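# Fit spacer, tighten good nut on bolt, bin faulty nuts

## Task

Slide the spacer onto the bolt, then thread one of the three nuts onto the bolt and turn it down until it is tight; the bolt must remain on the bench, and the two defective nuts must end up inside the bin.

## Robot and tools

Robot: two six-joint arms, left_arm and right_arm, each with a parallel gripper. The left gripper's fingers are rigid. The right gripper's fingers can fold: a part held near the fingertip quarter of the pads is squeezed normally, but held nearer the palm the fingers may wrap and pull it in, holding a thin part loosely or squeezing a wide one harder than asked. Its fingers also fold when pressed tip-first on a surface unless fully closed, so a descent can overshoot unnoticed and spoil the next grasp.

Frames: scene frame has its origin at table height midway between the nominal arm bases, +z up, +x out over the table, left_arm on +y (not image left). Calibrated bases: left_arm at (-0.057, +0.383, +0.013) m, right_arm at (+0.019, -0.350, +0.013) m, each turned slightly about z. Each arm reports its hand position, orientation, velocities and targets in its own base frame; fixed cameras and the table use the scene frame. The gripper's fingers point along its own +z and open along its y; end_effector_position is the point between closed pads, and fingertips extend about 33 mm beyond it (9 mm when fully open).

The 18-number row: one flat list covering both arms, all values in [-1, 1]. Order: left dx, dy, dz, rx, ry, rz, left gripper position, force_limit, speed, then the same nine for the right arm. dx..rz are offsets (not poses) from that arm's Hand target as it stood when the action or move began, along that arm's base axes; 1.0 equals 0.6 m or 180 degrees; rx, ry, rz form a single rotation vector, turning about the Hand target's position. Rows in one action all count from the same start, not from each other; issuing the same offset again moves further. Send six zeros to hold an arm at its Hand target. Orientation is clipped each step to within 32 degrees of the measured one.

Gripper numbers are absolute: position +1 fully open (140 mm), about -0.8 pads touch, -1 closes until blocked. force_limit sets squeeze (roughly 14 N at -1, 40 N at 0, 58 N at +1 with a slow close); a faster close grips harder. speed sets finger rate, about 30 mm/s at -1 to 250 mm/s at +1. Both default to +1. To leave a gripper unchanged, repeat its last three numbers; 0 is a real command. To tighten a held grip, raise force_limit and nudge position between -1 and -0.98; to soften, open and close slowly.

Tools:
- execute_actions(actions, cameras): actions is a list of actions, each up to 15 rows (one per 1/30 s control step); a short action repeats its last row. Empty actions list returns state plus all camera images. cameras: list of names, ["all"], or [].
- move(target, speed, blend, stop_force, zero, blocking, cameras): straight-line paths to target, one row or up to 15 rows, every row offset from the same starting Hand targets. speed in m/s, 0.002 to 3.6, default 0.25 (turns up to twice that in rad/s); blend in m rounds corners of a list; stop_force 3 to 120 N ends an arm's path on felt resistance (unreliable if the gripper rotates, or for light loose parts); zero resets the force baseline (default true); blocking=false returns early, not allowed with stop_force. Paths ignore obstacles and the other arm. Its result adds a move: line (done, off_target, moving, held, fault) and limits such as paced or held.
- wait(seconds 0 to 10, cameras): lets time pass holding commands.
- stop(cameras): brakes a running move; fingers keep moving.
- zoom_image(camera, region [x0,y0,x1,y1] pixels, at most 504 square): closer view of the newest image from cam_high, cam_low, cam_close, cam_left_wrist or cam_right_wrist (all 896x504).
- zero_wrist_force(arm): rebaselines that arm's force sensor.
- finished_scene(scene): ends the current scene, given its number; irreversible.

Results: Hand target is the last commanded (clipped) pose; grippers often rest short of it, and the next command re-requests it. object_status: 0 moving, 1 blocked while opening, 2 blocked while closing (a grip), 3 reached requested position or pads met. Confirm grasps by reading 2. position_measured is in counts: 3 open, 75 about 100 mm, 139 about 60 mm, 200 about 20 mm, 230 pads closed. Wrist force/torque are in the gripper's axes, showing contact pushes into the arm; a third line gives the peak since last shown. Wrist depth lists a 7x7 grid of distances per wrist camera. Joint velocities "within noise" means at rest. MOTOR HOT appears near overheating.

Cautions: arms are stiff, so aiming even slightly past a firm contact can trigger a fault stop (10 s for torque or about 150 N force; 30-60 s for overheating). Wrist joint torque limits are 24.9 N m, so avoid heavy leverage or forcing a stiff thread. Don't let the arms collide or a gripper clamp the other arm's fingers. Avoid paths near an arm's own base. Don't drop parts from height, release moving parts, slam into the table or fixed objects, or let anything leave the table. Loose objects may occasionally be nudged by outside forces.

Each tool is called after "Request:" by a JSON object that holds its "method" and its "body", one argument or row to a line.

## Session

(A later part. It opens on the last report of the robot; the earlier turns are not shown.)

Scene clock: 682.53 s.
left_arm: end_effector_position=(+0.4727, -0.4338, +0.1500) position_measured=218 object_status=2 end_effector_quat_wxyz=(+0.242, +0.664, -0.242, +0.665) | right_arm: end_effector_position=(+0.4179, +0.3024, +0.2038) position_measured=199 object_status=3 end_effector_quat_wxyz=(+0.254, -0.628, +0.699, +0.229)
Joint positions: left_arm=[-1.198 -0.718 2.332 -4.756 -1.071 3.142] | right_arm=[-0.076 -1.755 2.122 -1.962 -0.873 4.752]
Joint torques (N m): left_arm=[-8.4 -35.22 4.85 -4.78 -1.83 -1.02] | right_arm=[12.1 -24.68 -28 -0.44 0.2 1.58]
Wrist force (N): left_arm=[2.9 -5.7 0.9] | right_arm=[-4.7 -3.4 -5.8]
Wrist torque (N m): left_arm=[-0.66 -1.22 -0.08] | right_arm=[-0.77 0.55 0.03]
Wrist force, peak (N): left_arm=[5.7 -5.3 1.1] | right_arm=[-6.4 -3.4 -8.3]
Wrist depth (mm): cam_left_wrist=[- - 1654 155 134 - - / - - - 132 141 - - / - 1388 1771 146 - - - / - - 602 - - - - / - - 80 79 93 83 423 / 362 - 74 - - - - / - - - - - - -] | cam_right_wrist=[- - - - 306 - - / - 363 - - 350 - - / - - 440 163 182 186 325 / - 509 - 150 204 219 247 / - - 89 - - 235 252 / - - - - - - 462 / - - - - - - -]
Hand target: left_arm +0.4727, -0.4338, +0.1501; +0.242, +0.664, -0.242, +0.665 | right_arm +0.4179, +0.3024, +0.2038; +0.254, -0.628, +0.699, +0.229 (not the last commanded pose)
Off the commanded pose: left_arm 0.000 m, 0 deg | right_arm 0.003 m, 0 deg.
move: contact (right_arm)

Request:
{"method": "move", "body": {
  "target": [0,0,0,0,0,0,-1,1,1, 0,0,0.0003,0,0,0,-1,1,1],
  "speed": 0.02
}}

Request:
{"method": "move", "body": {
  "target": [0,0,0,0,0,0,-1,1,1, -0.00288,0.00056,0,0,0,-0.0556,-1,1,1],
  "speed": 0.15
}}

Request:
{"method": "move", "body": {
  "target": [0,0,0,0,0,0,-1,1,1, -0.00274,0.00105,0,0,0,-0.0556,-1,1,1],
  "speed": 0.15,
  "cameras": ["cam_left_wrist"]
}}

Request:
{"method": "zoom_image", "body": {
  "camera": "cam_left_wrist",
  "region": [428, 125, 528, 225]
}}

Scene clock: 683.50 s.
left_arm: end_effector_position=(+0.4727, -0.4338, +0.1501) position_measured=218 object_status=2 end_effector_quat_wxyz=(+0.242, +0.664, -0.242, +0.665) | right_arm: end_effector_position=(+0.4179, +0.3024, +0.2040) position_measured=216 object_status=2 end_effector_quat_wxyz=(+0.254, -0.628, +0.699, +0.229)
Joint positions: left_arm=[-1.198 -0.718 2.332 -4.756 -1.071 3.142] | right_arm=[-0.076 -1.755 2.121 -1.961 -0.873 4.752]
Joint torques (N m): left_arm=[-7.87 -39.36 4.37 -5.43 -1.75 -0.92] | right_arm=[10.62 -24.02 -31.48 -1.51 0.35 1.5]
Wrist force (N): left_arm=[2.6 -10.8 2.8] | right_arm=[-2.2 0.9 -7.8]
Wrist torque (N m): left_arm=[-0.75 -1.19 -0.14] | right_arm=[-1.01 0.61 0.01]
Wrist force, peak (N): left_arm=[-4.2 -12.4 2.1] | right_arm=[-3.9 0.4 -12.4]
Wrist depth (mm): cam_left_wrist=[- - - - 136 1403 - / 1496 - 2064 137 145 2210 - / 1514 1551 1496 145 995 - - / 624 - - - 137 - - / - - 80 79 93 86 423 / 344 - 74 - - - 340 / - - - - - - -] | cam_right_wrist=[- - - 305 - - - / - - - - - - - / - - - 163 183 186 324 / - - - - 216 219 248 / 1872 - 84 - - 241 252 / 1531 - - - - - 461 / - - - - - - -]
Hand target: left_arm +0.4727, -0.4338, +0.1501; +0.242, +0.664, -0.242, +0.665 | right_arm +0.4179, +0.3024, +0.2040; +0.254, -0.628, +0.699, +0.229
Off the commanded pose: left_arm 0.000 m, 0 deg | right_arm 0.000 m, 0 deg.
move: done

Scene clock: 684.83 s.
left_arm: end_effector_position=(+0.4727, -0.4338, +0.1501) position_measured=218 object_status=2 end_effector_quat_wxyz=(+0.242, +0.664, -0.242, +0.665) | right_arm: end_effector_position=(+0.4162, +0.3027, +0.2040) position_measured=216 object_status=2 end_effector_quat_wxyz=(+0.273, -0.565, +0.751, +0.206)
Joint positions: left_arm=[-1.198 -0.718 2.332 -4.756 -1.071 3.142] | right_arm=[-0.064 -1.827 2.216 -2.137 -0.891 4.993]
Joint torques (N m): left_arm=[-6.86 -30.18 4.56 -3.98 2.55 -0.97] | right_arm=[8.22 -20.57 -14.59 -8.47 -3.23 1.93]
Wrist force (N): left_arm=[3.6 -3.6 11.2] | right_arm=[-7.6 5.7 -0.8]
Wrist torque (N m): left_arm=[-1.01 -1.41 0.04] | right_arm=[-1.32 0.44 -0.22]
Wrist force, peak (N): left_arm=[4.7 -3.1 11.3] | right_arm=[-8.1 5.7 -1.7]
Wrist depth (mm): cam_left_wrist=[- - - - 135 - - / 1452 1878 - 137 141 - - / 1591 1461 1622 146 - - - / 1734 556 - - - - 565 / - - 80 79 92 86 434 / 343 - 74 - - - - / - - - - - - -] | cam_right_wrist=[- 297 - - - - - / - - - - - - 318 / - - - 163 176 171 174 / 484 - - - 202 219 205 / - - 84 - - - 205 / 1465 - - - - - 187 / - - - - - - -]
Hand target: left_arm +0.4727, -0.4338, +0.1501; +0.242, +0.664, -0.242, +0.665 | right_arm +0.4162, +0.3027, +0.2040; +0.273, -0.564, +0.751, +0.206
Off the commanded pose: left_arm 0.000 m, 0 deg | right_arm 0.000 m, 0 deg.
move: done

Scene clock: 686.17 s.
left_arm: end_effector_position=(+0.4727, -0.4338, +0.1501) position_measured=218 object_status=2 end_effector_quat_wxyz=(+0.242, +0.664, -0.242, +0.665) | right_arm: end_effector_position=(+0.4146, +0.3033, +0.2040) position_measured=216 object_status=2 end_effector_quat_wxyz=(+0.290, -0.497, +0.797, +0.182)
Joint positions: left_arm=[-1.198 -0.718 2.332 -4.756 -1.071 3.142] | right_arm=[-0.03 -1.883 2.295 -2.316 -0.944 5.247]
Joint torques (N m): left_arm=[-2.38 -27.74 3.96 -2.28 5.46 -0.97] | right_arm=[8.39 -19.58 -10.4 -5.34 -5.88 1.79]
Wrist force (N): left_arm=[1.5 8.7 9.0] | right_arm=[-16.5 1.3 4.5]
Wrist torque (N m): left_arm=[-1.11 -1.40 0.29] | right_arm=[-1.10 0.32 -0.22]
Wrist force, peak (N): left_arm=[6.6 9.5 7.1] | right_arm=[-17.1 1.8 3.7]
Wrist depth (mm): cam_left_wrist=[- - 2081 148 133 - - / 1514 - - 137 139 - - / 1461 1336 1487 144 - - 2081 / 586 657 - - 565 555 595 / 468 - 80 79 92 87 - / 346 - 74 - - - 340 / - - - - - - -] | cam_right_wrist=[- 302 - 309 - - - / - - - 340 - 154 156 / - - - 162 169 177 177 / 575 - - - 192 216 198 / - - 84 - - - 192 / 1268 - - - - - - / - - - - - - -]
Hand target: left_arm +0.4727, -0.4338, +0.1501; +0.242, +0.664, -0.242, +0.665 | right_arm +0.4146, +0.3033, +0.2040; +0.290, -0.497, +0.798, +0.182
Off the commanded pose: left_arm 0.000 m, 0 deg | right_arm 0.000 m, 0 deg.
move: done
Images, in order (width x height): cam_left_wrist 896x504.

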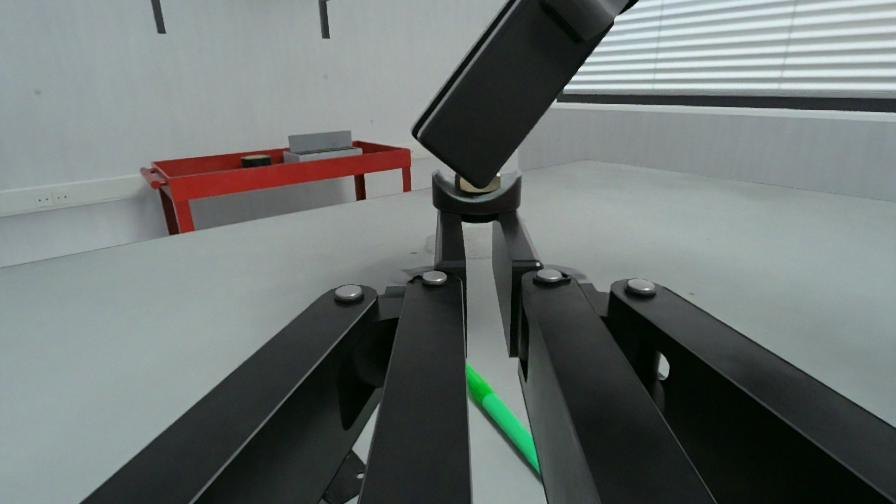

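Scaled by 5.040 from the camera's 896x504 image, which has a finer 1280x720 frame.

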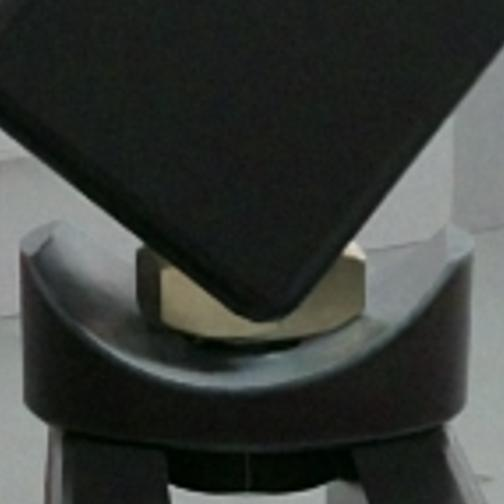

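Request:
{"method": "move", "body": {
  "target": [
    [0,0,0,0,0,0,-1,1,1, 0,0,0,0,0,0,-0.55,0,-0.5],
    [0,0,0,0,0,0,-1,1,1, 0,0,0.0083,0,0,0,-0.55,0,-0.5],
    [0,0,0,0,0,0,-1,1,1, 0.00588,0.00087,0.0083,0,0,0.1111,-0.55,0,-0.5]
  ],
  "speed": [0.05,0.05,0.3]
}}

Request:
{"method": "move", "body": {
  "target": [0,0,0,0,0,0,-1,1,1, 0,0,-0.0117,0,0,0,-0.55,0,-0.5],
  "speed": 0.006,
  "stop_force": 3,
  "cameras": ["cam_left_wrist","cam_close"]
}}

Request:
{"method": "zoom_image", "body": {
  "camera": "cam_left_wrist",
  "region": [428, 125, 528, 225]
}}

Request:
{"method": "zoom_image", "body": {
  "camera": "cam_close",
  "region": [330, 60, 430, 160]
}}

Scene clock: 691.50 s.
left_arm: end_effector_position=(+0.4727, -0.4338, +0.1501) position_measured=218 object_status=2 end_effector_quat_wxyz=(+0.242, +0.664, -0.242, +0.665) | right_arm: end_effector_position=(+0.4181, +0.3039, +0.2090) position_measured=199 object_status=3 end_effector_quat_wxyz=(+0.254, -0.628, +0.699, +0.229)
Joint positions: left_arm=[-1.198 -0.718 2.332 -4.756 -1.071 3.142] | right_arm=[-0.072 -1.758 2.111 -1.952 -0.873 4.758]
Joint torques (N m): left_arm=[12.59 -37.91 3.35 -2.33 -2.49 -0.94] | right_arm=[-14.48 -2.75 -30.78 -0.58 4.03 -1.8]
Wrist force (N): left_arm=[5.7 -4.6 1.9] | right_arm=[-3.0 -3.5 -2.6]
Wrist torque (N m): left_arm=[-0.59 -1.22 -0.03] | right_arm=[-0.72 0.57 0.13]
Wrist force, peak (N): left_arm=[2.8 9.1 9.0] | right_arm=[-17.5 1.7 3.7]
Wrist depth (mm): cam_left_wrist=[- - - 150 133 1850 1601 / - - - 132 141 - - / 1878 1487 1532 149 979 - - / - 684 652 - - - 666 / - 451 80 79 92 87 392 / - - 74 - - - - / - - - - - - -] | cam_right_wrist=[- 299 - 306 - - - / - - - 356 383 - - / - 402 414 164 183 189 323 / - 585 - 150 218 229 257 / - - 90 - - - 257 / - - - - - - 477 / - - - - - - -]
Hand target: left_arm +0.4727, -0.4338, +0.1501; +0.242, +0.664, -0.242, +0.665 | right_arm +0.4181, +0.3039, +0.2090; +0.254, -0.628, +0.699, +0.229
Off the commanded pose: left_arm 0.000 m, 0 deg | right_arm 0.000 m, 0 deg.
move: done

Scene clock: 693.43 s.
left_arm: end_effector_position=(+0.4727, -0.4338, +0.1501) position_measured=218 object_status=2 end_effector_quat_wxyz=(+0.242, +0.664, -0.242, +0.665) | right_arm: end_effector_position=(+0.4181, +0.3039, +0.2050) position_measured=199 object_status=3 end_effector_quat_wxyz=(+0.254, -0.628, +0.699, +0.229)
Joint positions: left_arm=[-1.198 -0.718 2.332 -4.756 -1.071 3.142] | right_arm=[-0.072 -1.754 2.119 -1.963 -0.873 4.758]
Joint torques (N m): left_arm=[11.66 -37.86 3.02 -2.48 -2.48 -0.87] | right_arm=[-11.04 -24.98 -29.35 -0.49 -0.39 -0.79]
Wrist force (N): left_arm=[4.6 -4.7 1.7] | right_arm=[-3.7 -3.3 -4.3]
Wrist torque (N m): left_arm=[-0.55 -1.26 -0.05] | right_arm=[-0.71 0.53 0.11]
Wrist force, peak (N): left_arm=[6.0 -4.6 2.0] | right_arm=[-5.7 -3.1 -6.8]
Wrist depth (mm): cam_left_wrist=[- - 2047 151 133 - - / - - 1951 132 140 - - / 1478 1388 1723 146 1218 1095 - / - 516 - - - - - / - 480 80 79 92 83 403 / 343 - 74 - - - 339 / - - - - - - -] | cam_right_wrist=[- - 296 - - - 307 / - 346 349 348 367 - - / - - - 162 183 187 322 / 509 - - 149 216 221 249 / - - 90 - - - 252 / - - - - - - 464 / - - - - - - -]
Hand target: left_arm +0.4727, -0.4338, +0.1501; +0.242, +0.664, -0.242, +0.665 | right_arm +0.4181, +0.3039, +0.2050; +0.254, -0.628, +0.699, +0.229 (not the last commanded pose)
Off the commanded pose: left_arm 0.000 m, 0 deg | right_arm 0.003 m, 0 deg.
move: contact (right_arm)
Images, in order (width x height): cam_close 896x504, cam_left_wrist 896x504.

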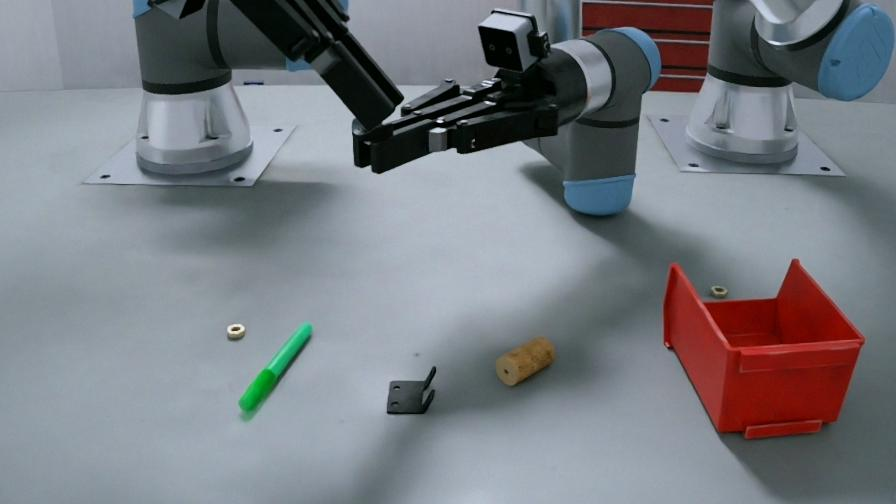

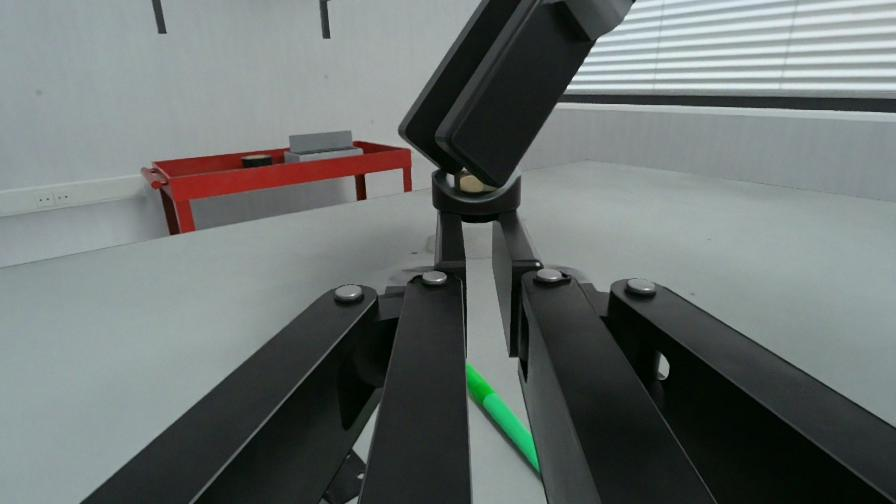

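Scaled by 5.040 from the camera's 896x504 image, which has a finer 1280x720 frame.

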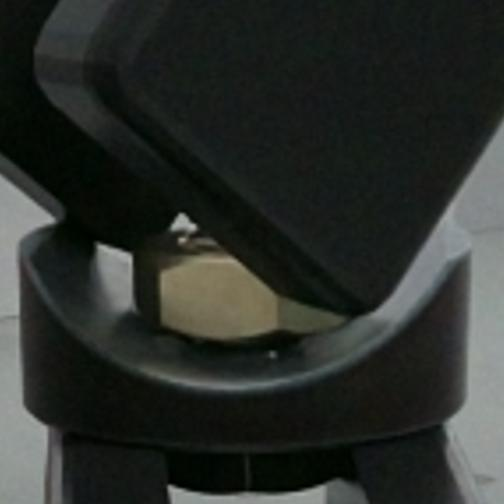

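Scaled by 5.040 from the camera's 896x504 image, which has a finer 1280x720 frame.

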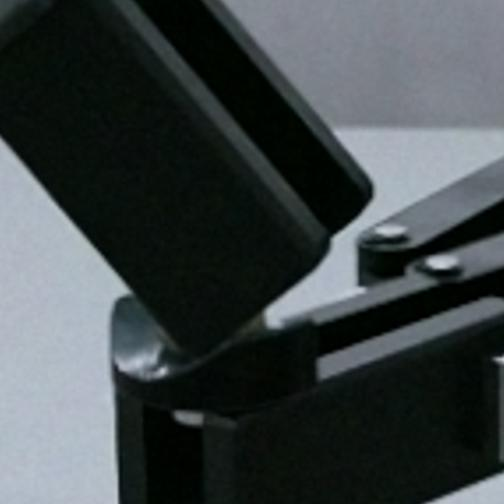

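Request:
{"method": "move", "body": {
  "target": [
    [0,0,0,0,0,0,-1,1,1, 0,0,0.0067,0,0,0,-0.55,0,-0.5],
    [0,0,0,0,0,0,-1,1,1, -0.0007,-0.00655,0.0067,0,0,0,-0.55,0,-0.5]
  ],
  "speed": [0.05,0.05]
}}

Request:
{"method": "move", "body": {
  "target": [0,0,0,0,0,0,-1,1,1, 0,0,-0.0145,0,0,0,-0.55,0,-0.5],
  "speed": 0.006,
  "stop_force": 3,
  "cameras": ["cam_left_wrist"]
}}

Request:
{"method": "zoom_image", "body": {
  "camera": "cam_left_wrist",
  "region": [428, 125, 528, 225]
}}

Scene clock: 695.60 s.
left_arm: end_effector_position=(+0.4727, -0.4338, +0.1501) position_measured=218 object_status=2 end_effector_quat_wxyz=(+0.242, +0.664, -0.242, +0.665) | right_arm: end_effector_position=(+0.4177, +0.3001, +0.2090) position_measured=199 object_status=3 end_effector_quat_wxyz=(+0.254, -0.628, +0.699, +0.229) end_effector_velocity=(+0.000, -0.001, +0.000) end_effector_angular_velocity=(+0.000, +0.000, +0.000)
Joint positions: left_arm=[-1.198 -0.718 2.332 -4.756 -1.071 3.142] | right_arm=[-0.082 -1.763 2.112 -1.94 -0.873 4.745]
Joint velocities: left_arm=[within noise] | right_arm=[-0.003 -0.002 0 0.004 0 -0.005]
Joint torques (N m): left_arm=[10.93 -37.35 2.59 -2.47 -2.53 -0.86] | right_arm=[-12.72 -23.68 -12.19 -0.45 3.59 -1.87]
Wrist force (N): left_arm=[5.4 -4.7 2.3] | right_arm=[-2.7 -3.6 -2.6]
Wrist torque (N m): left_arm=[-0.62 -1.17 -0.03] | right_arm=[-0.73 0.53 0.13]
Wrist force, peak (N): left_arm=[5.8 -4.6 2.4] | right_arm=[-3.9 -3.5 -4.3]
Wrist depth (mm): cam_left_wrist=[- 1759 - 153 136 - - / - - - 132 139 - - / 1505 1380 1759 151 - - - / - 595 - - - 568 - / - 489 80 79 93 91 428 / - - 74 - - - - / - - - - - - -] | cam_right_wrist=[- 302 - - - - - / - - - 345 - - - / - 420 - 166 188 193 330 / - - - 150 223 228 253 / - - 89 - - 243 262 / - - - - - - 480 / - - - - - - -]
Hand target: left_arm +0.4727, -0.4338, +0.1501; +0.242, +0.664, -0.242, +0.665 | right_arm +0.4177, +0.2999, +0.2090; +0.254, -0.628, +0.699, +0.229
Off the commanded pose: left_arm 0.000 m, 0 deg | right_arm 0.000 m, 0 deg.
move: done

Scene clock: 697.60 s.
left_arm: end_effector_position=(+0.4727, -0.4338, +0.1501) position_measured=218 object_status=2 end_effector_quat_wxyz=(+0.242, +0.664, -0.242, +0.665) | right_arm: end_effector_position=(+0.4177, +0.2999, +0.2046) position_measured=199 object_status=3 end_effector_quat_wxyz=(+0.254, -0.628, +0.699, +0.229)
Joint positions: left_arm=[-1.198 -0.718 2.332 -4.756 -1.071 3.142] | right_arm=[-0.082 -1.759 2.121 -1.952 -0.873 4.744]
Joint torques (N m): left_arm=[9.68 -37.42 2.74 -2.57 -1.52 -0.83] | right_arm=[-9.49 -24.76 -30.1 -0.54 -0.85 -1.09]
Wrist force (N): left_arm=[4.4 -3.8 2.1] | right_arm=[-5.4 -3.3 -4.0]
Wrist torque (N m): left_arm=[-0.57 -1.23 0.00] | right_arm=[-0.75 0.61 0.16]
Wrist force, peak (N): left_arm=[6.0 -4.5 2.1] | right_arm=[-7.0 -3.2 -6.1]
Wrist depth (mm): cam_left_wrist=[- - - 2047 135 - - / 1571 - - 133 144 - - / 1380 1315 1452 147 - 898 - / 1372 650 666 - 119 631 - / - 504 80 79 92 83 411 / 360 - 74 - - - - / - - - - - - -] | cam_right_wrist=[- - 286 - - - - / - - - - 356 - - / - - 447 166 184 190 330 / - - 517 149 205 220 240 / - - 89 - - 237 260 / - - - - - - 465 / - - - - - - -]
Hand target: left_arm +0.4727, -0.4338, +0.1501; +0.242, +0.664, -0.242, +0.665 | right_arm +0.4177, +0.2999, +0.2046; +0.254, -0.628, +0.699, +0.229 (not the last commanded pose)
Off the commanded pose: left_arm 0.000 m, 0 deg | right_arm 0.004 m, 0 deg.
move: contact (right_arm)
Images, in order (width x height): cam_left_wrist 896x504.

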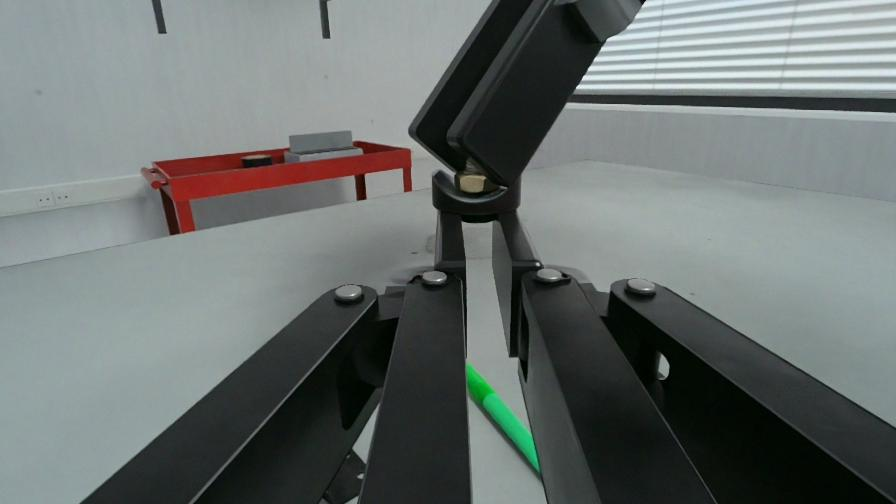

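Scaled by 5.040 from the camera's 896x504 image, which has a finer 1280x720 frame.

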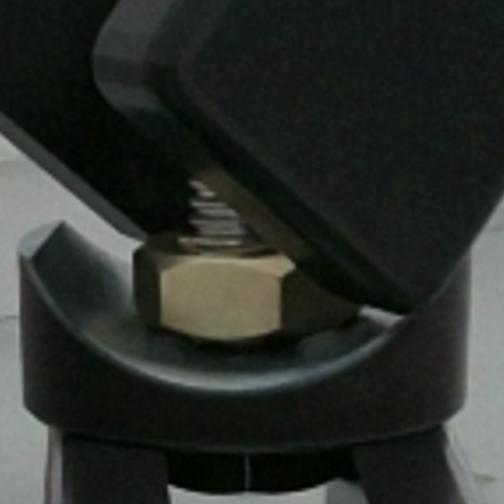

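Request:
{"method": "move", "body": {
  "target": [
    [0,0,0,0,0,0,-1,1,1, 0.00106,0.00418,0.045,0,0,0,-0.55,0,-0.5],
    [-0.00415,-0.00617,0,0,0,0.0556,-1,1,1, -0.0131,0.0062,0.045,0,0,-0.2463,-0.55,0,-0.5]
  ],
  "speed": [0.1,0.2],
  "cameras": ["cam_left_wrist","cam_right_wrist"]
}}

Request:
{"method": "zoom_image", "body": {
  "camera": "cam_left_wrist",
  "region": [428, 125, 528, 225]
}}

Request:
{"method": "zoom_image", "body": {
  "camera": "cam_right_wrist",
  "region": [400, 140, 540, 280]
}}

Scene clock: 701.83 s.
left_arm: end_effector_position=(+0.4702, -0.4375, +0.1501) position_measured=218 object_status=2 end_effector_quat_wxyz=(+0.183, +0.683, -0.183, +0.683) | right_arm: end_effector_position=(+0.4098, +0.3036, +0.2317) position_measured=199 object_status=3 end_effector_quat_wxyz=(+0.322, -0.318, +0.884, +0.116)
Joint positions: left_arm=[-1.347 -0.719 2.291 -4.714 -0.748 3.143] | right_arm=[0.159 -1.972 2.343 -2.568 -1.238 5.861]
Joint torques (N m): left_arm=[-14.18 -38.26 -10 1.15 2.28 1.09] | right_arm=[13.06 4.59 -12.13 -7.06 -1.55 1.54]
Wrist force (N): left_arm=[5.5 -4.7 2.3] | right_arm=[-2.8 -3.1 -2.3]
Wrist torque (N m): left_arm=[-0.63 -1.21 -0.02] | right_arm=[-0.63 0.49 -0.08]
Wrist force, peak (N): left_arm=[5.9 -4.7 2.0] | right_arm=[-5.3 -3.5 -4.3]
Wrist depth (mm): cam_left_wrist=[1380 - 1771 128 146 - - / - 1823 - 2379 - - - / 1571 - 1419 163 - - - / - - 671 - - - - / - - 80 79 92 86 397 / 361 - 74 - - - 341 / - - - - - - -] | cam_right_wrist=[- - - - 155 148 151 / - 381 - 177 175 179 176 / - - 477 180 - - - / - - - - - - - / 918 - 90 - - - - / 1241 - - - - - - / - - - - - - -]
Hand target: left_arm +0.4702, -0.4375, +0.1501; +0.183, +0.683, -0.183, +0.683 | right_arm +0.4098, +0.3037, +0.2316; +0.322, -0.318, +0.884, +0.116
Off the commanded pose: left_arm 0.000 m, 0 deg | right_arm 0.000 m, 0 deg.
move: done
Images, in order (width x height): cam_left_wrist 896x504, cam_right_wrist 896x504.

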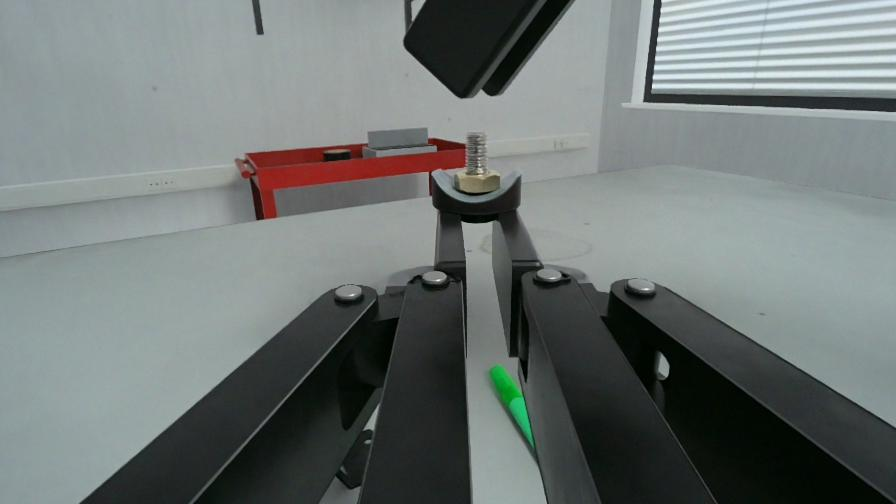

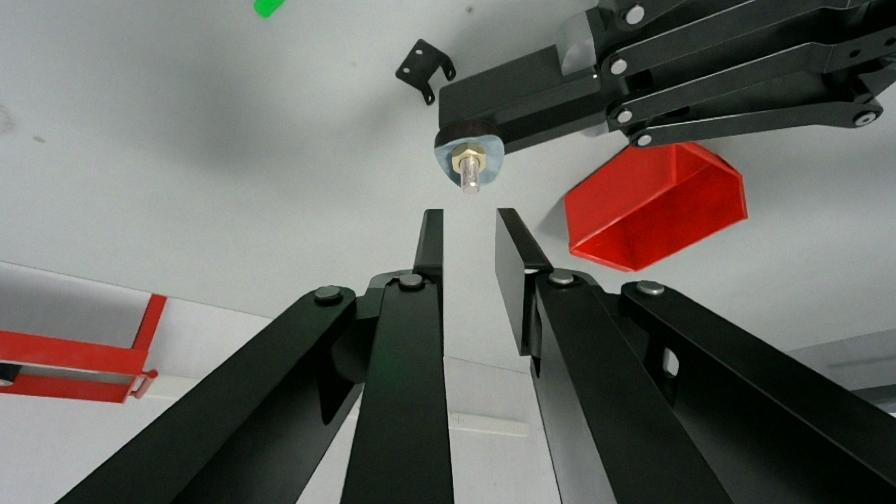

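Scaled by 5.040 from the camera's 896x504 image, which has a finer 1280x720 frame.

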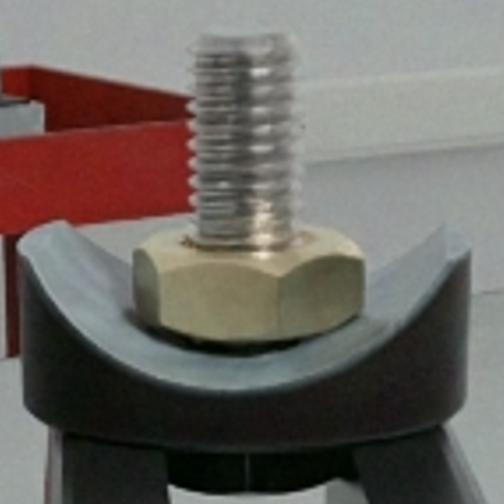

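Scaled by 3.600 from the camera's 896x504 image, which has a finer 1280x720 frame.

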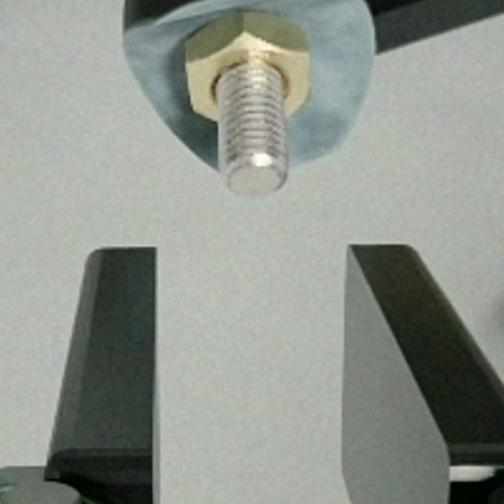

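Request:
{"method": "move", "body": {
  "target": [0,0,0,0,0,0,-1,1,1, 0,0,-0.0402,0,0,0,-0.55,0,-0.5],
  "speed": 0.1
}}

Request:
{"method": "move", "body": {
  "target": [0,0,0,0,0,0,-1,1,1, 0,0,-0.0117,0,0,0,-0.55,0,-0.5],
  "speed": 0.006,
  "stop_force": 3
}}

Scene clock: 703.20 s.
left_arm: end_effector_position=(+0.4702, -0.4375, +0.1501) position_measured=218 object_status=2 end_effector_quat_wxyz=(+0.183, +0.683, -0.183, +0.683) | right_arm: end_effector_position=(+0.4098, +0.3036, +0.2076) position_measured=199 object_status=3 end_effector_quat_wxyz=(+0.322, -0.318, +0.884, +0.116)
Joint positions: left_arm=[-1.347 -0.719 2.291 -4.714 -0.748 3.143] | right_arm=[0.159 -1.939 2.392 -2.649 -1.238 5.861]
Joint torques (N m): left_arm=[-14.32 -38.36 -10.47 1.06 2.24 -1.01] | right_arm=[1.4 4.26 -12.15 -6.78 -0.68 1.51]
Wrist force (N): left_arm=[5.8 -4.6 2.2] | right_arm=[-2.5 -3.3 -2.6]
Wrist torque (N m): left_arm=[-0.59 -1.25 -0.01] | right_arm=[-0.67 0.47 -0.09]
Wrist force, peak (N): left_arm=[5.9 -4.7 2.1] | right_arm=[-3.0 -3.3 -2.6]
Wrist depth (mm): cam_left_wrist=[1427 1723 - 125 119 - - / - - - 135 2473 - - / 1350 - 1514 150 1045 932 876 / - - 605 - 560 595 - / 450 450 80 79 93 87 420 / - - 74 - - - - / - - - - - - -] | cam_right_wrist=[- 304 - - - 125 126 / - 344 - 329 151 152 150 / - - - 165 169 169 166 / - - - 149 111 - - / - - 90 - - - - / 1048 - - - - - - / - - - - - - -]
Hand target: left_arm +0.4702, -0.4375, +0.1501; +0.183, +0.683, -0.183, +0.683 | right_arm +0.4098, +0.3037, +0.2075; +0.322, -0.318, +0.884, +0.116
Off the commanded pose: left_arm 0.000 m, 0 deg | right_arm 0.000 m, 0 deg.
move: done

Scene clock: 705.57 s.
left_arm: end_effector_position=(+0.4702, -0.4375, +0.1501) position_measured=218 object_status=2 end_effector_quat_wxyz=(+0.183, +0.683, -0.183, +0.683) | right_arm: end_effector_position=(+0.4098, +0.3037, +0.2012) position_measured=199 object_status=3 end_effector_quat_wxyz=(+0.322, -0.318, +0.884, +0.116)
Joint positions: left_arm=[-1.347 -0.719 2.291 -4.714 -0.748 3.143] | right_arm=[0.159 -1.929 2.405 -2.672 -1.238 5.861]
Joint torques (N m): left_arm=[-14.15 -38.61 -10.37 -5.07 0.01 -1.07] | right_arm=[12.37 -16.19 -29.38 -0.76 -1.71 1.44]
Wrist force (N): left_arm=[2.8 -4.6 1.9] | right_arm=[-5.4 -3.3 -5.3]
Wrist torque (N m): left_arm=[-0.57 -1.25 0.00] | right_arm=[-0.61 0.59 -0.13]
Wrist force, peak (N): left_arm=[6.0 -4.8 2.1] | right_arm=[-6.6 -3.5 -7.8]
Wrist depth (mm): cam_left_wrist=[- - - - 116 - - / - 1542 - 134 149 - - / 1581 1747 1469 142 964 - - / - - 652 - 609 - - / 452 - 80 79 93 401 394 / 363 - 75 - - - 343 / - - - - - - -] | cam_right_wrist=[- - - - 289 118 121 / - - - 319 145 135 137 / - - - 161 161 166 161 / - - - 150 111 - - / - - 89 - - - - / 1102 - - - - - - / - - - - - - -]
Hand target: left_arm +0.4702, -0.4375, +0.1501; +0.183, +0.683, -0.183, +0.683 | right_arm +0.4098, +0.3037, +0.2012; +0.322, -0.318, +0.884, +0.116 (not the last commanded pose)
Off the commanded pose: left_arm 0.000 m, 0 deg | right_arm 0.001 m, 0 deg.
move: contact (right_arm)

Request:
{"method": "move", "body": {
  "target": [0,0,0,0,0,0,-1,1,1, 0,0,0.0015,0,0,0,-0.55,0,-0.5],
  "speed": 0.02,
  "cameras": ["cam_left_wrist","cam_right_wrist"]
}}

Request:
{"method": "zoom_image", "body": {
  "camera": "cam_left_wrist",
  "region": [428, 125, 528, 225]
}}

Request:
{"method": "zoom_image", "body": {
  "camera": "cam_right_wrist",
  "region": [400, 140, 540, 280]
}}

Scene clock: 707.40 s.
left_arm: end_effector_position=(+0.4702, -0.4375, +0.1501) position_measured=218 object_status=2 end_effector_quat_wxyz=(+0.183, +0.683, -0.183, +0.683) | right_arm: end_effector_position=(+0.4098, +0.3037, +0.2020) position_measured=199 object_status=3 end_effector_quat_wxyz=(+0.322, -0.318, +0.884, +0.116)
Joint positions: left_arm=[-1.347 -0.719 2.291 -4.714 -0.748 3.143] | right_arm=[0.159 -1.931 2.403 -2.669 -1.238 5.861]
Joint torques (N m): left_arm=[-13.39 -38.23 -10.63 -3.95 -1.92 -0.99] | right_arm=[11.75 -16.9 -31.24 -1.56 -1.48 1.38]
Wrist force (N): left_arm=[5.8 -4.6 2.1] | right_arm=[-2.8 -3.3 -2.6]
Wrist torque (N m): left_arm=[-0.60 -1.25 -0.02] | right_arm=[-0.67 0.51 -0.09]
Wrist force, peak (N): left_arm=[5.8 -4.7 2.1] | right_arm=[-5.6 -3.6 -5.3]
Wrist depth (mm): cam_left_wrist=[- - - 1951 118 - - / 1505 - - 135 2473 - - / 1561 1836 1388 143 873 870 - / - 684 704 - 611 621 - / - - 80 79 93 87 423 / 358 - 74 - - - - / - - - - - - -] | cam_right_wrist=[303 - - 293 290 119 120 / - - - - 146 136 136 / 411 435 - 162 163 167 167 / - 501 - 149 111 410 519 / - - 89 - - - - / 1048 - - - - - - / - - - - - - -]
Hand target: left_arm +0.4702, -0.4375, +0.1501; +0.183, +0.683, -0.183, +0.683 | right_arm +0.4098, +0.3037, +0.2021; +0.322, -0.318, +0.884, +0.116
Off the commanded pose: left_arm 0.000 m, 0 deg | right_arm 0.000 m, 0 deg.
move: done
Images, in order (width x height): cam_left_wrist 896x504, cam_right_wrist 896x504.

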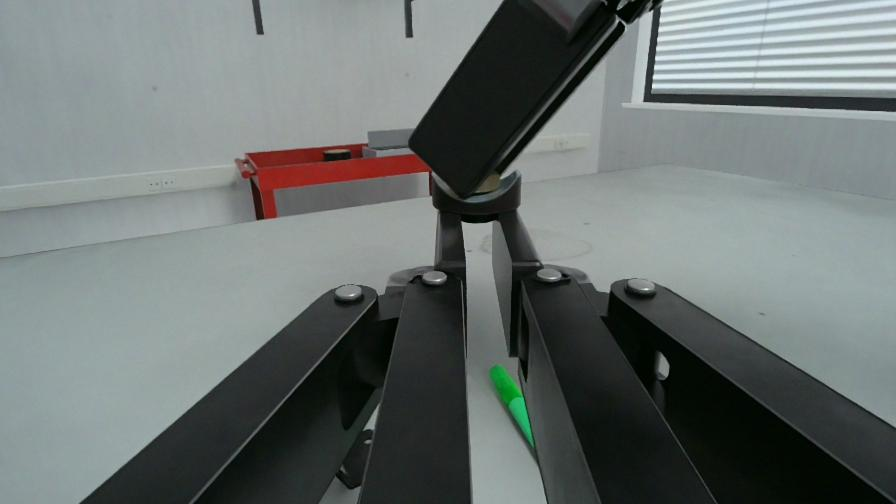

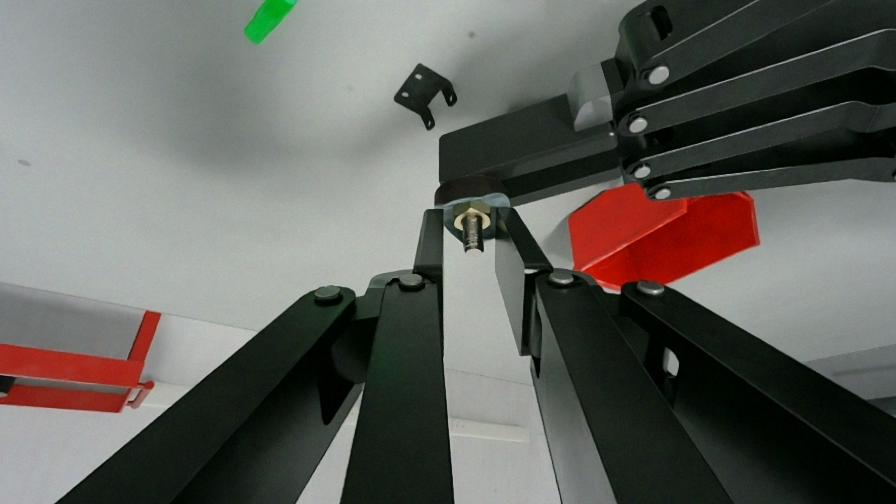

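Scaled by 5.040 from the camera's 896x504 image, which has a finer 1280x720 frame.

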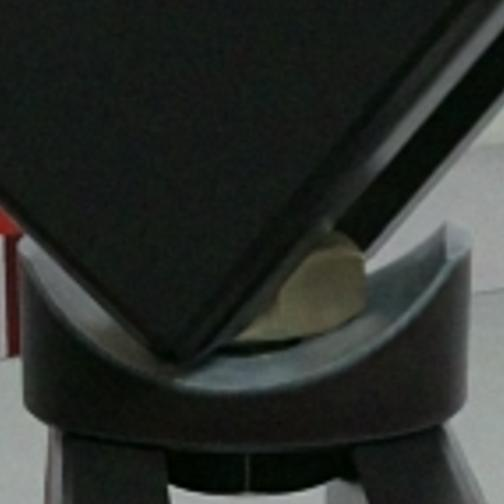

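Scaled by 3.600 from the camera's 896x504 image, which has a finer 1280x720 frame.

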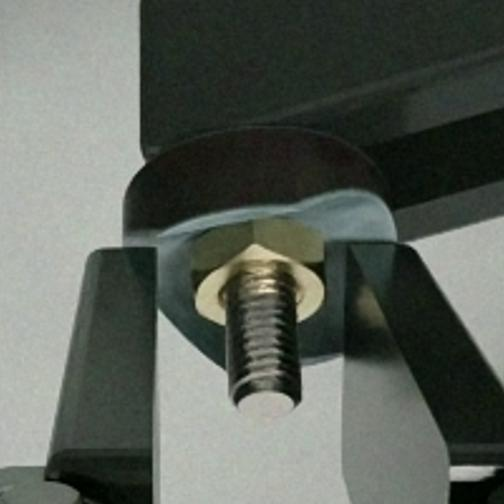

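Request:
{"method": "move", "body": {
  "target": [
    [0,0,0,0,0,0,-1,1,1, -0.00101,0.00122,0,0,0,0,-0.55,0,-0.5],
    [0,0,0,0,0,0,-1,1,1, -0.00101,0.00122,-0.001,0,0,0,-1,1,1]
  ],
  "speed": [0.03,0.01]
}}

Request:
{"method": "move", "body": {
  "target": [0,0,0,0,0,0,-1,1,1, -0.00204,0.00294,0.0005,0,0,-0.0539,-1,1,1],
  "speed": 0.15
}}

Request:
{"method": "move", "body": {
  "target": [0,0,0,0,0,0,-1,1,1, -0.00101,0.00197,0.0007,0,0,-0.0333,-1,1,1],
  "speed": 0.15,
  "cameras": ["cam_left_wrist"]
}}

Request:
{"method": "zoom_image", "body": {
  "camera": "cam_left_wrist",
  "region": [428, 125, 528, 225]
}}

Scene clock: 709.13 s.
left_arm: end_effector_position=(+0.4702, -0.4375, +0.1501) position_measured=218 object_status=2 end_effector_quat_wxyz=(+0.183, +0.683, -0.183, +0.683) | right_arm: end_effector_position=(+0.4093, +0.3044, +0.2015) position_measured=216 object_status=2 end_effector_quat_wxyz=(+0.322, -0.318, +0.884, +0.116)
Joint positions: left_arm=[-1.347 -0.719 2.291 -4.714 -0.748 3.143] | right_arm=[0.162 -1.93 2.404 -2.672 -1.24 5.864]
Joint torques (N m): left_arm=[-12.36 -37.83 -10.02 -0.6 -1.82 -0.93] | right_arm=[14.12 8.84 -8.46 -4.93 2.4 1.81]
Wrist force (N): left_arm=[-5.9 -12.4 2.8] | right_arm=[-3.5 -6.1 -13.3]
Wrist torque (N m): left_arm=[-0.68 -1.19 -0.16] | right_arm=[-0.73 0.68 -0.29]
Wrist force, peak (N): left_arm=[-5.9 -12.4 2.8] | right_arm=[-3.7 -5.8 -14.2]
Wrist depth (mm): cam_left_wrist=[1561 - - 129 119 - - / - - - 137 131 - - / 1551 - 1380 146 852 - - / 615 603 - - 119 - 556 / 478 445 80 79 93 86 418 / - - 74 - - - 340 / - - - - - - -] | cam_right_wrist=[- - - - - 119 120 / - 351 - - 145 136 136 / - - 466 162 163 166 162 / - - 546 - 538 - - / 1404 - 84 - - - - / 1179 - - - - - 1531 / - - - - - - -]
Hand target: left_arm +0.4702, -0.4375, +0.1501; +0.183, +0.683, -0.183, +0.683 | right_arm +0.4092, +0.3044, +0.2015; +0.322, -0.318, +0.884, +0.116
Off the commanded pose: left_arm 0.000 m, 0 deg | right_arm 0.000 m, 0 deg.
move: done

Scene clock: 710.43 s.
left_arm: end_effector_position=(+0.4702, -0.4375, +0.1501) position_measured=218 object_status=2 end_effector_quat_wxyz=(+0.183, +0.683, -0.183, +0.683) | right_arm: end_effector_position=(+0.4080, +0.3061, +0.2018) position_measured=216 object_status=2 end_effector_quat_wxyz=(+0.330, -0.242, +0.908, +0.089)
Joint positions: left_arm=[-1.347 -0.719 2.291 -4.714 -0.748 3.143] | right_arm=[0.28 -1.905 2.402 -2.751 -1.416 6.098]
Joint torques (N m): left_arm=[-11.19 -37.98 -10.98 -1.35 -1.95 -0.84] | right_arm=[15.12 6.13 -27.66 -5.67 -1.26 2.15]
Wrist force (N): left_arm=[2.4 -7.9 -1.2] | right_arm=[-4.2 -7.1 -6.9]
Wrist torque (N m): left_arm=[-1.04 -1.27 -0.10] | right_arm=[-0.87 0.53 -0.59]
Wrist force, peak (N): left_arm=[-5.2 -12.9 0.5] | right_arm=[-3.4 -8.3 -14.1]
Wrist depth (mm): cam_left_wrist=[1532 - - 126 117 - - / - 1734 - 136 140 2135 - / 1542 1601 1747 147 976 - - / - 639 - - 118 - - / - 489 80 79 93 83 - / 359 - 74 - - - - / - - - - - - -] | cam_right_wrist=[- - - - 129 119 122 / - - - 325 140 141 143 / - - - 164 156 157 - / - - - - - - - / - - 84 - - - - / 1062 - - - - - 1552 / - - - - - - -]
Hand target: left_arm +0.4702, -0.4375, +0.1501; +0.183, +0.683, -0.183, +0.683 | right_arm +0.4080, +0.3062, +0.2018; +0.330, -0.242, +0.908, +0.089
Off the commanded pose: left_arm 0.000 m, 0 deg | right_arm 0.000 m, 0 deg.
move: done

Scene clock: 711.57 s.
left_arm: end_effector_position=(+0.4702, -0.4375, +0.1501) position_measured=218 object_status=2 end_effector_quat_wxyz=(+0.183, +0.683, -0.183, +0.683) | right_arm: end_effector_position=(+0.4074, +0.3073, +0.2022) position_measured=216 object_status=2 end_effector_quat_wxyz=(+0.335, -0.194, +0.919, +0.071)
Joint positions: left_arm=[-1.347 -0.719 2.291 -4.714 -0.748 3.143] | right_arm=[0.357 -1.881 2.389 -2.777 -1.531 6.239]
Joint torques (N m): left_arm=[-10.36 -31.61 -9.97 -1.84 -0.48 -0.83] | right_arm=[15.58 0.75 -29.18 -6.46 -0.6 2.53]
Wrist force (N): left_arm=[10.2 -3.7 -8.5] | right_arm=[-5.2 -10.4 6.2]
Wrist torque (N m): left_arm=[-1.46 -1.08 0.03] | right_arm=[-0.91 0.40 -0.86]
Wrist force, peak (N): left_arm=[12.7 -4.7 -8.9] | right_arm=[-4.4 -10.9 6.8]
Wrist depth (mm): cam_left_wrist=[- - - - 113 1836 - / - - 2047 136 2498 2081 - / 1591 1723 1336 148 - 932 - / - - 694 624 - - - / - - 80 79 92 86 396 / - - 74 - - - 342 / - - - - - - -] | cam_right_wrist=[- - - - 123 119 120 / - 334 - - 144 141 139 / 436 444 412 161 425 - - / 516 - - - 494 - - / 1465 - 84 - - - - / 1077 - - - - - - / - - - - - - -]
Hand target: left_arm +0.4702, -0.4375, +0.1501; +0.183, +0.683, -0.183, +0.683 | right_arm +0.4074, +0.3073, +0.2022; +0.335, -0.194, +0.919, +0.071
Off the commanded pose: left_arm 0.000 m, 0 deg | right_arm 0.000 m, 0 deg.
move: done
Images, in order (width x height): cam_left_wrist 896x504.

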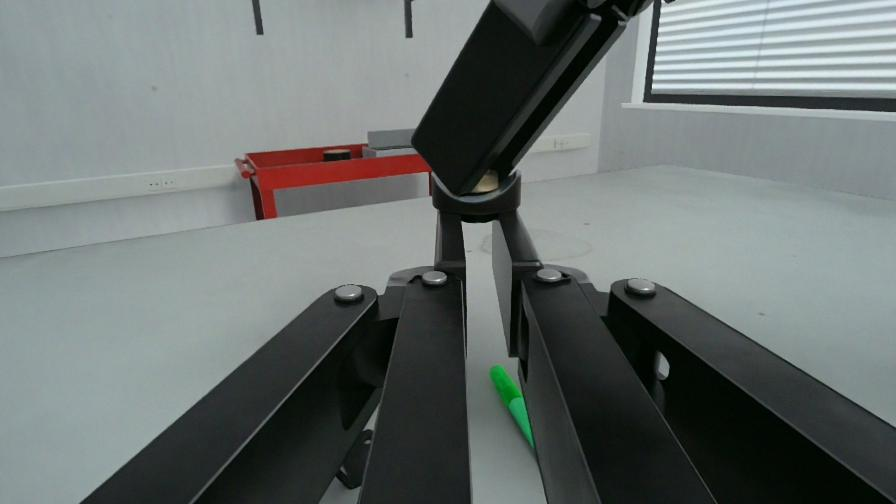

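Scaled by 5.040 from the camera's 896x504 image, which has a finer 1280x720 frame.

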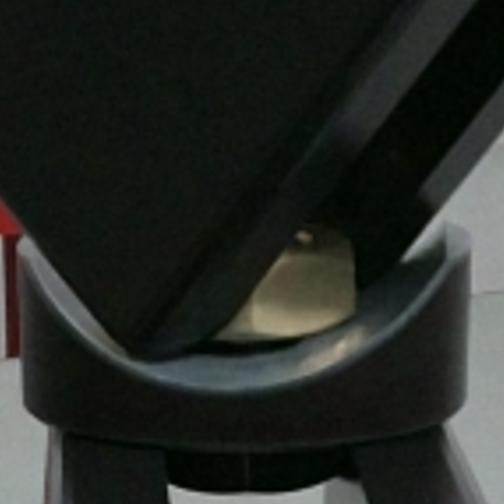

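Request:
{"method": "move", "body": {
  "target": [
    [0,0,0,0,0,0,-1,1,1, 0,0,0,0,0,0,-0.55,0,-0.5],
    [0,0,0,0,0,0,-1,1,1, 0,0,0.015,0,0,0,-0.55,0,-0.5],
    [0,0,0,0,0,0,-1,1,1, 0.00122,-0.00225,0.015,0,0,0.0389,-0.55,0,-0.5]
  ],
  "speed": [0.05,0.05,0.2],
  "cameras": ["cam_left_wrist","cam_right_wrist"]
}}

Request:
{"method": "zoom_image", "body": {
  "camera": "cam_left_wrist",
  "region": [428, 125, 528, 225]
}}

Request:
{"method": "zoom_image", "body": {
  "camera": "cam_right_wrist",
  "region": [400, 140, 540, 280]
}}

Request:
{"method": "move", "body": {
  "target": [0,0,0,0,0,0,-1,1,1, 0,0,-0.0175,0,0,0,-0.55,0,-0.5],
  "speed": 0.006,
  "stop_force": 3
}}

Scene clock: 714.50 s.
left_arm: end_effector_position=(+0.4702, -0.4375, +0.1501) position_measured=218 object_status=2 end_effector_quat_wxyz=(+0.183, +0.683, -0.183, +0.683) | right_arm: end_effector_position=(+0.4081, +0.3060, +0.2112) position_measured=199 object_status=3 end_effector_quat_wxyz=(+0.330, -0.249, +0.906, +0.092)
Joint positions: left_arm=[-1.347 -0.719 2.291 -4.714 -0.748 3.143] | right_arm=[0.268 -1.924 2.385 -2.712 -1.397 6.075]
Joint torques (N m): left_arm=[-1.39 -37.88 -0.97 -3.52 -1.64 -0.63] | right_arm=[-13.15 -18.45 -11.54 -1.53 2.58 -1.82]
Wrist force (N): left_arm=[5.3 -5.4 1.4] | right_arm=[-3.1 -2.9 -2.5]
Wrist torque (N m): left_arm=[-0.78 -1.14 -0.02] | right_arm=[-0.58 0.60 0.11]
Wrist force, peak (N): left_arm=[13.2 -1.3 -9.7] | right_arm=[-8.3 -9.5 9.9]
Wrist depth (mm): cam_left_wrist=[- - - 123 117 - - / - - - 135 150 - - / 1514 1411 1523 152 - 928 - / - - - - 125 664 544 / 424 472 80 79 93 83 451 / 344 - 74 - - - 341 / - - - - - - -] | cam_right_wrist=[- - - - 133 127 132 / - - - 174 153 153 150 / - - - 166 171 - - / 515 550 543 149 111 - 562 / - - 89 - - - - / 1072 - - - - - - / - - - - - - -]
Hand target: left_arm +0.4702, -0.4375, +0.1501; +0.183, +0.683, -0.183, +0.683 | right_arm +0.4081, +0.3060, +0.2112; +0.330, -0.250, +0.906, +0.092
Off the commanded pose: left_arm 0.000 m, 0 deg | right_arm 0.000 m, 0 deg.
move: done
Images, in order (width x height): cam_left_wrist 896x504, cam_right_wrist 896x504.

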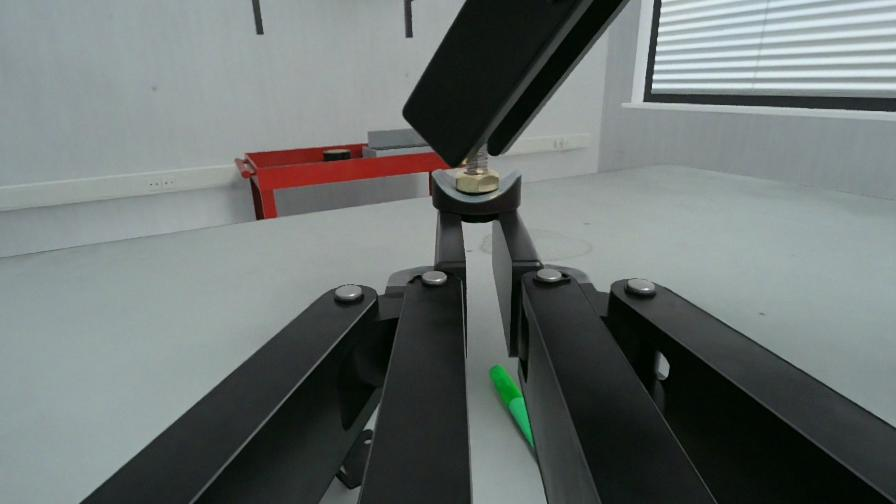

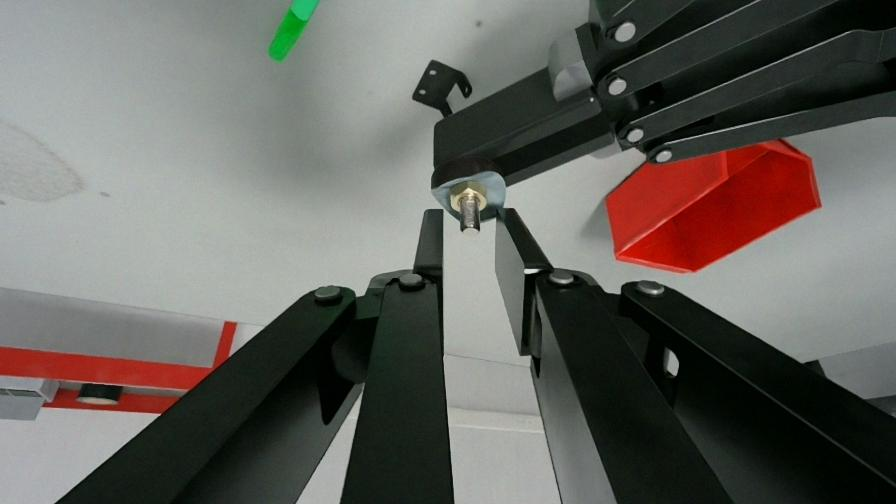

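Scaled by 5.040 from the camera's 896x504 image, which has a finer 1280x720 frame.

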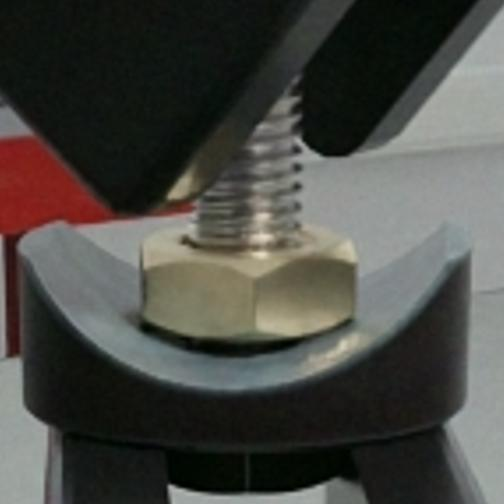

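Scaled by 3.600 from the camera's 896x504 image, which has a finer 1280x720 frame.

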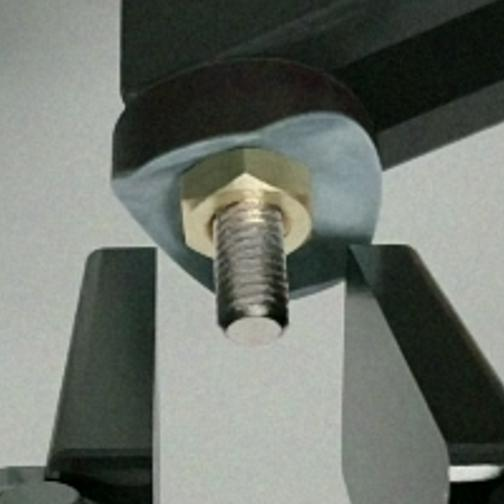

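Scene clock: 717.30 s.
left_arm: end_effector_position=(+0.4702, -0.4375, +0.1501) position_measured=218 object_status=2 end_effector_quat_wxyz=(+0.183, +0.683, -0.183, +0.683) | right_arm: end_effector_position=(+0.4082, +0.3060, +0.2020) position_measured=199 object_status=3 end_effector_quat_wxyz=(+0.330, -0.250, +0.906, +0.092)
Joint positions: left_arm=[-1.347 -0.719 2.291 -4.714 -0.748 3.143] | right_arm=[0.268 -1.909 2.403 -2.745 -1.397 6.075]
Joint torques (N m): left_arm=[9.25 -37.98 6.17 -4.78 -1.77 -0.59] | right_arm=[-11.36 -16.4 -27.92 -0.76 1.89 -1.53]
Wrist force (N): left_arm=[0.9 -5.2 1.2] | right_arm=[-5.3 -3.3 -3.7]
Wrist torque (N m): left_arm=[-0.79 -1.12 0.02] | right_arm=[-0.59 0.58 0.07]
Wrist force, peak (N): left_arm=[5.5 -5.7 1.4] | right_arm=[-7.2 -3.1 -8.2]
Wrist depth (mm): cam_left_wrist=[- 1611 - 1936 113 1699 - / - - - 132 139 - - / 1561 1601 1469 146 - - - / - - - - 126 568 - / - - 80 79 93 86 398 / 338 - 74 - - - - / - - - - - - -] | cam_right_wrist=[- - - 304 131 119 120 / - - - 166 141 141 143 / - - - 160 160 160 - / - - 555 150 114 - - / - - 90 - - 704 816 / 1058 - - - - - - / - - - - - - -]
Hand target: left_arm +0.4702, -0.4375, +0.1501; +0.183, +0.683, -0.183, +0.683 | right_arm +0.4082, +0.3060, +0.2020; +0.330, -0.250, +0.906, +0.092 (not the last commanded pose)
Off the commanded pose: left_arm 0.000 m, 0 deg | right_arm 0.001 m, 0 deg.
move: contact (right_arm)


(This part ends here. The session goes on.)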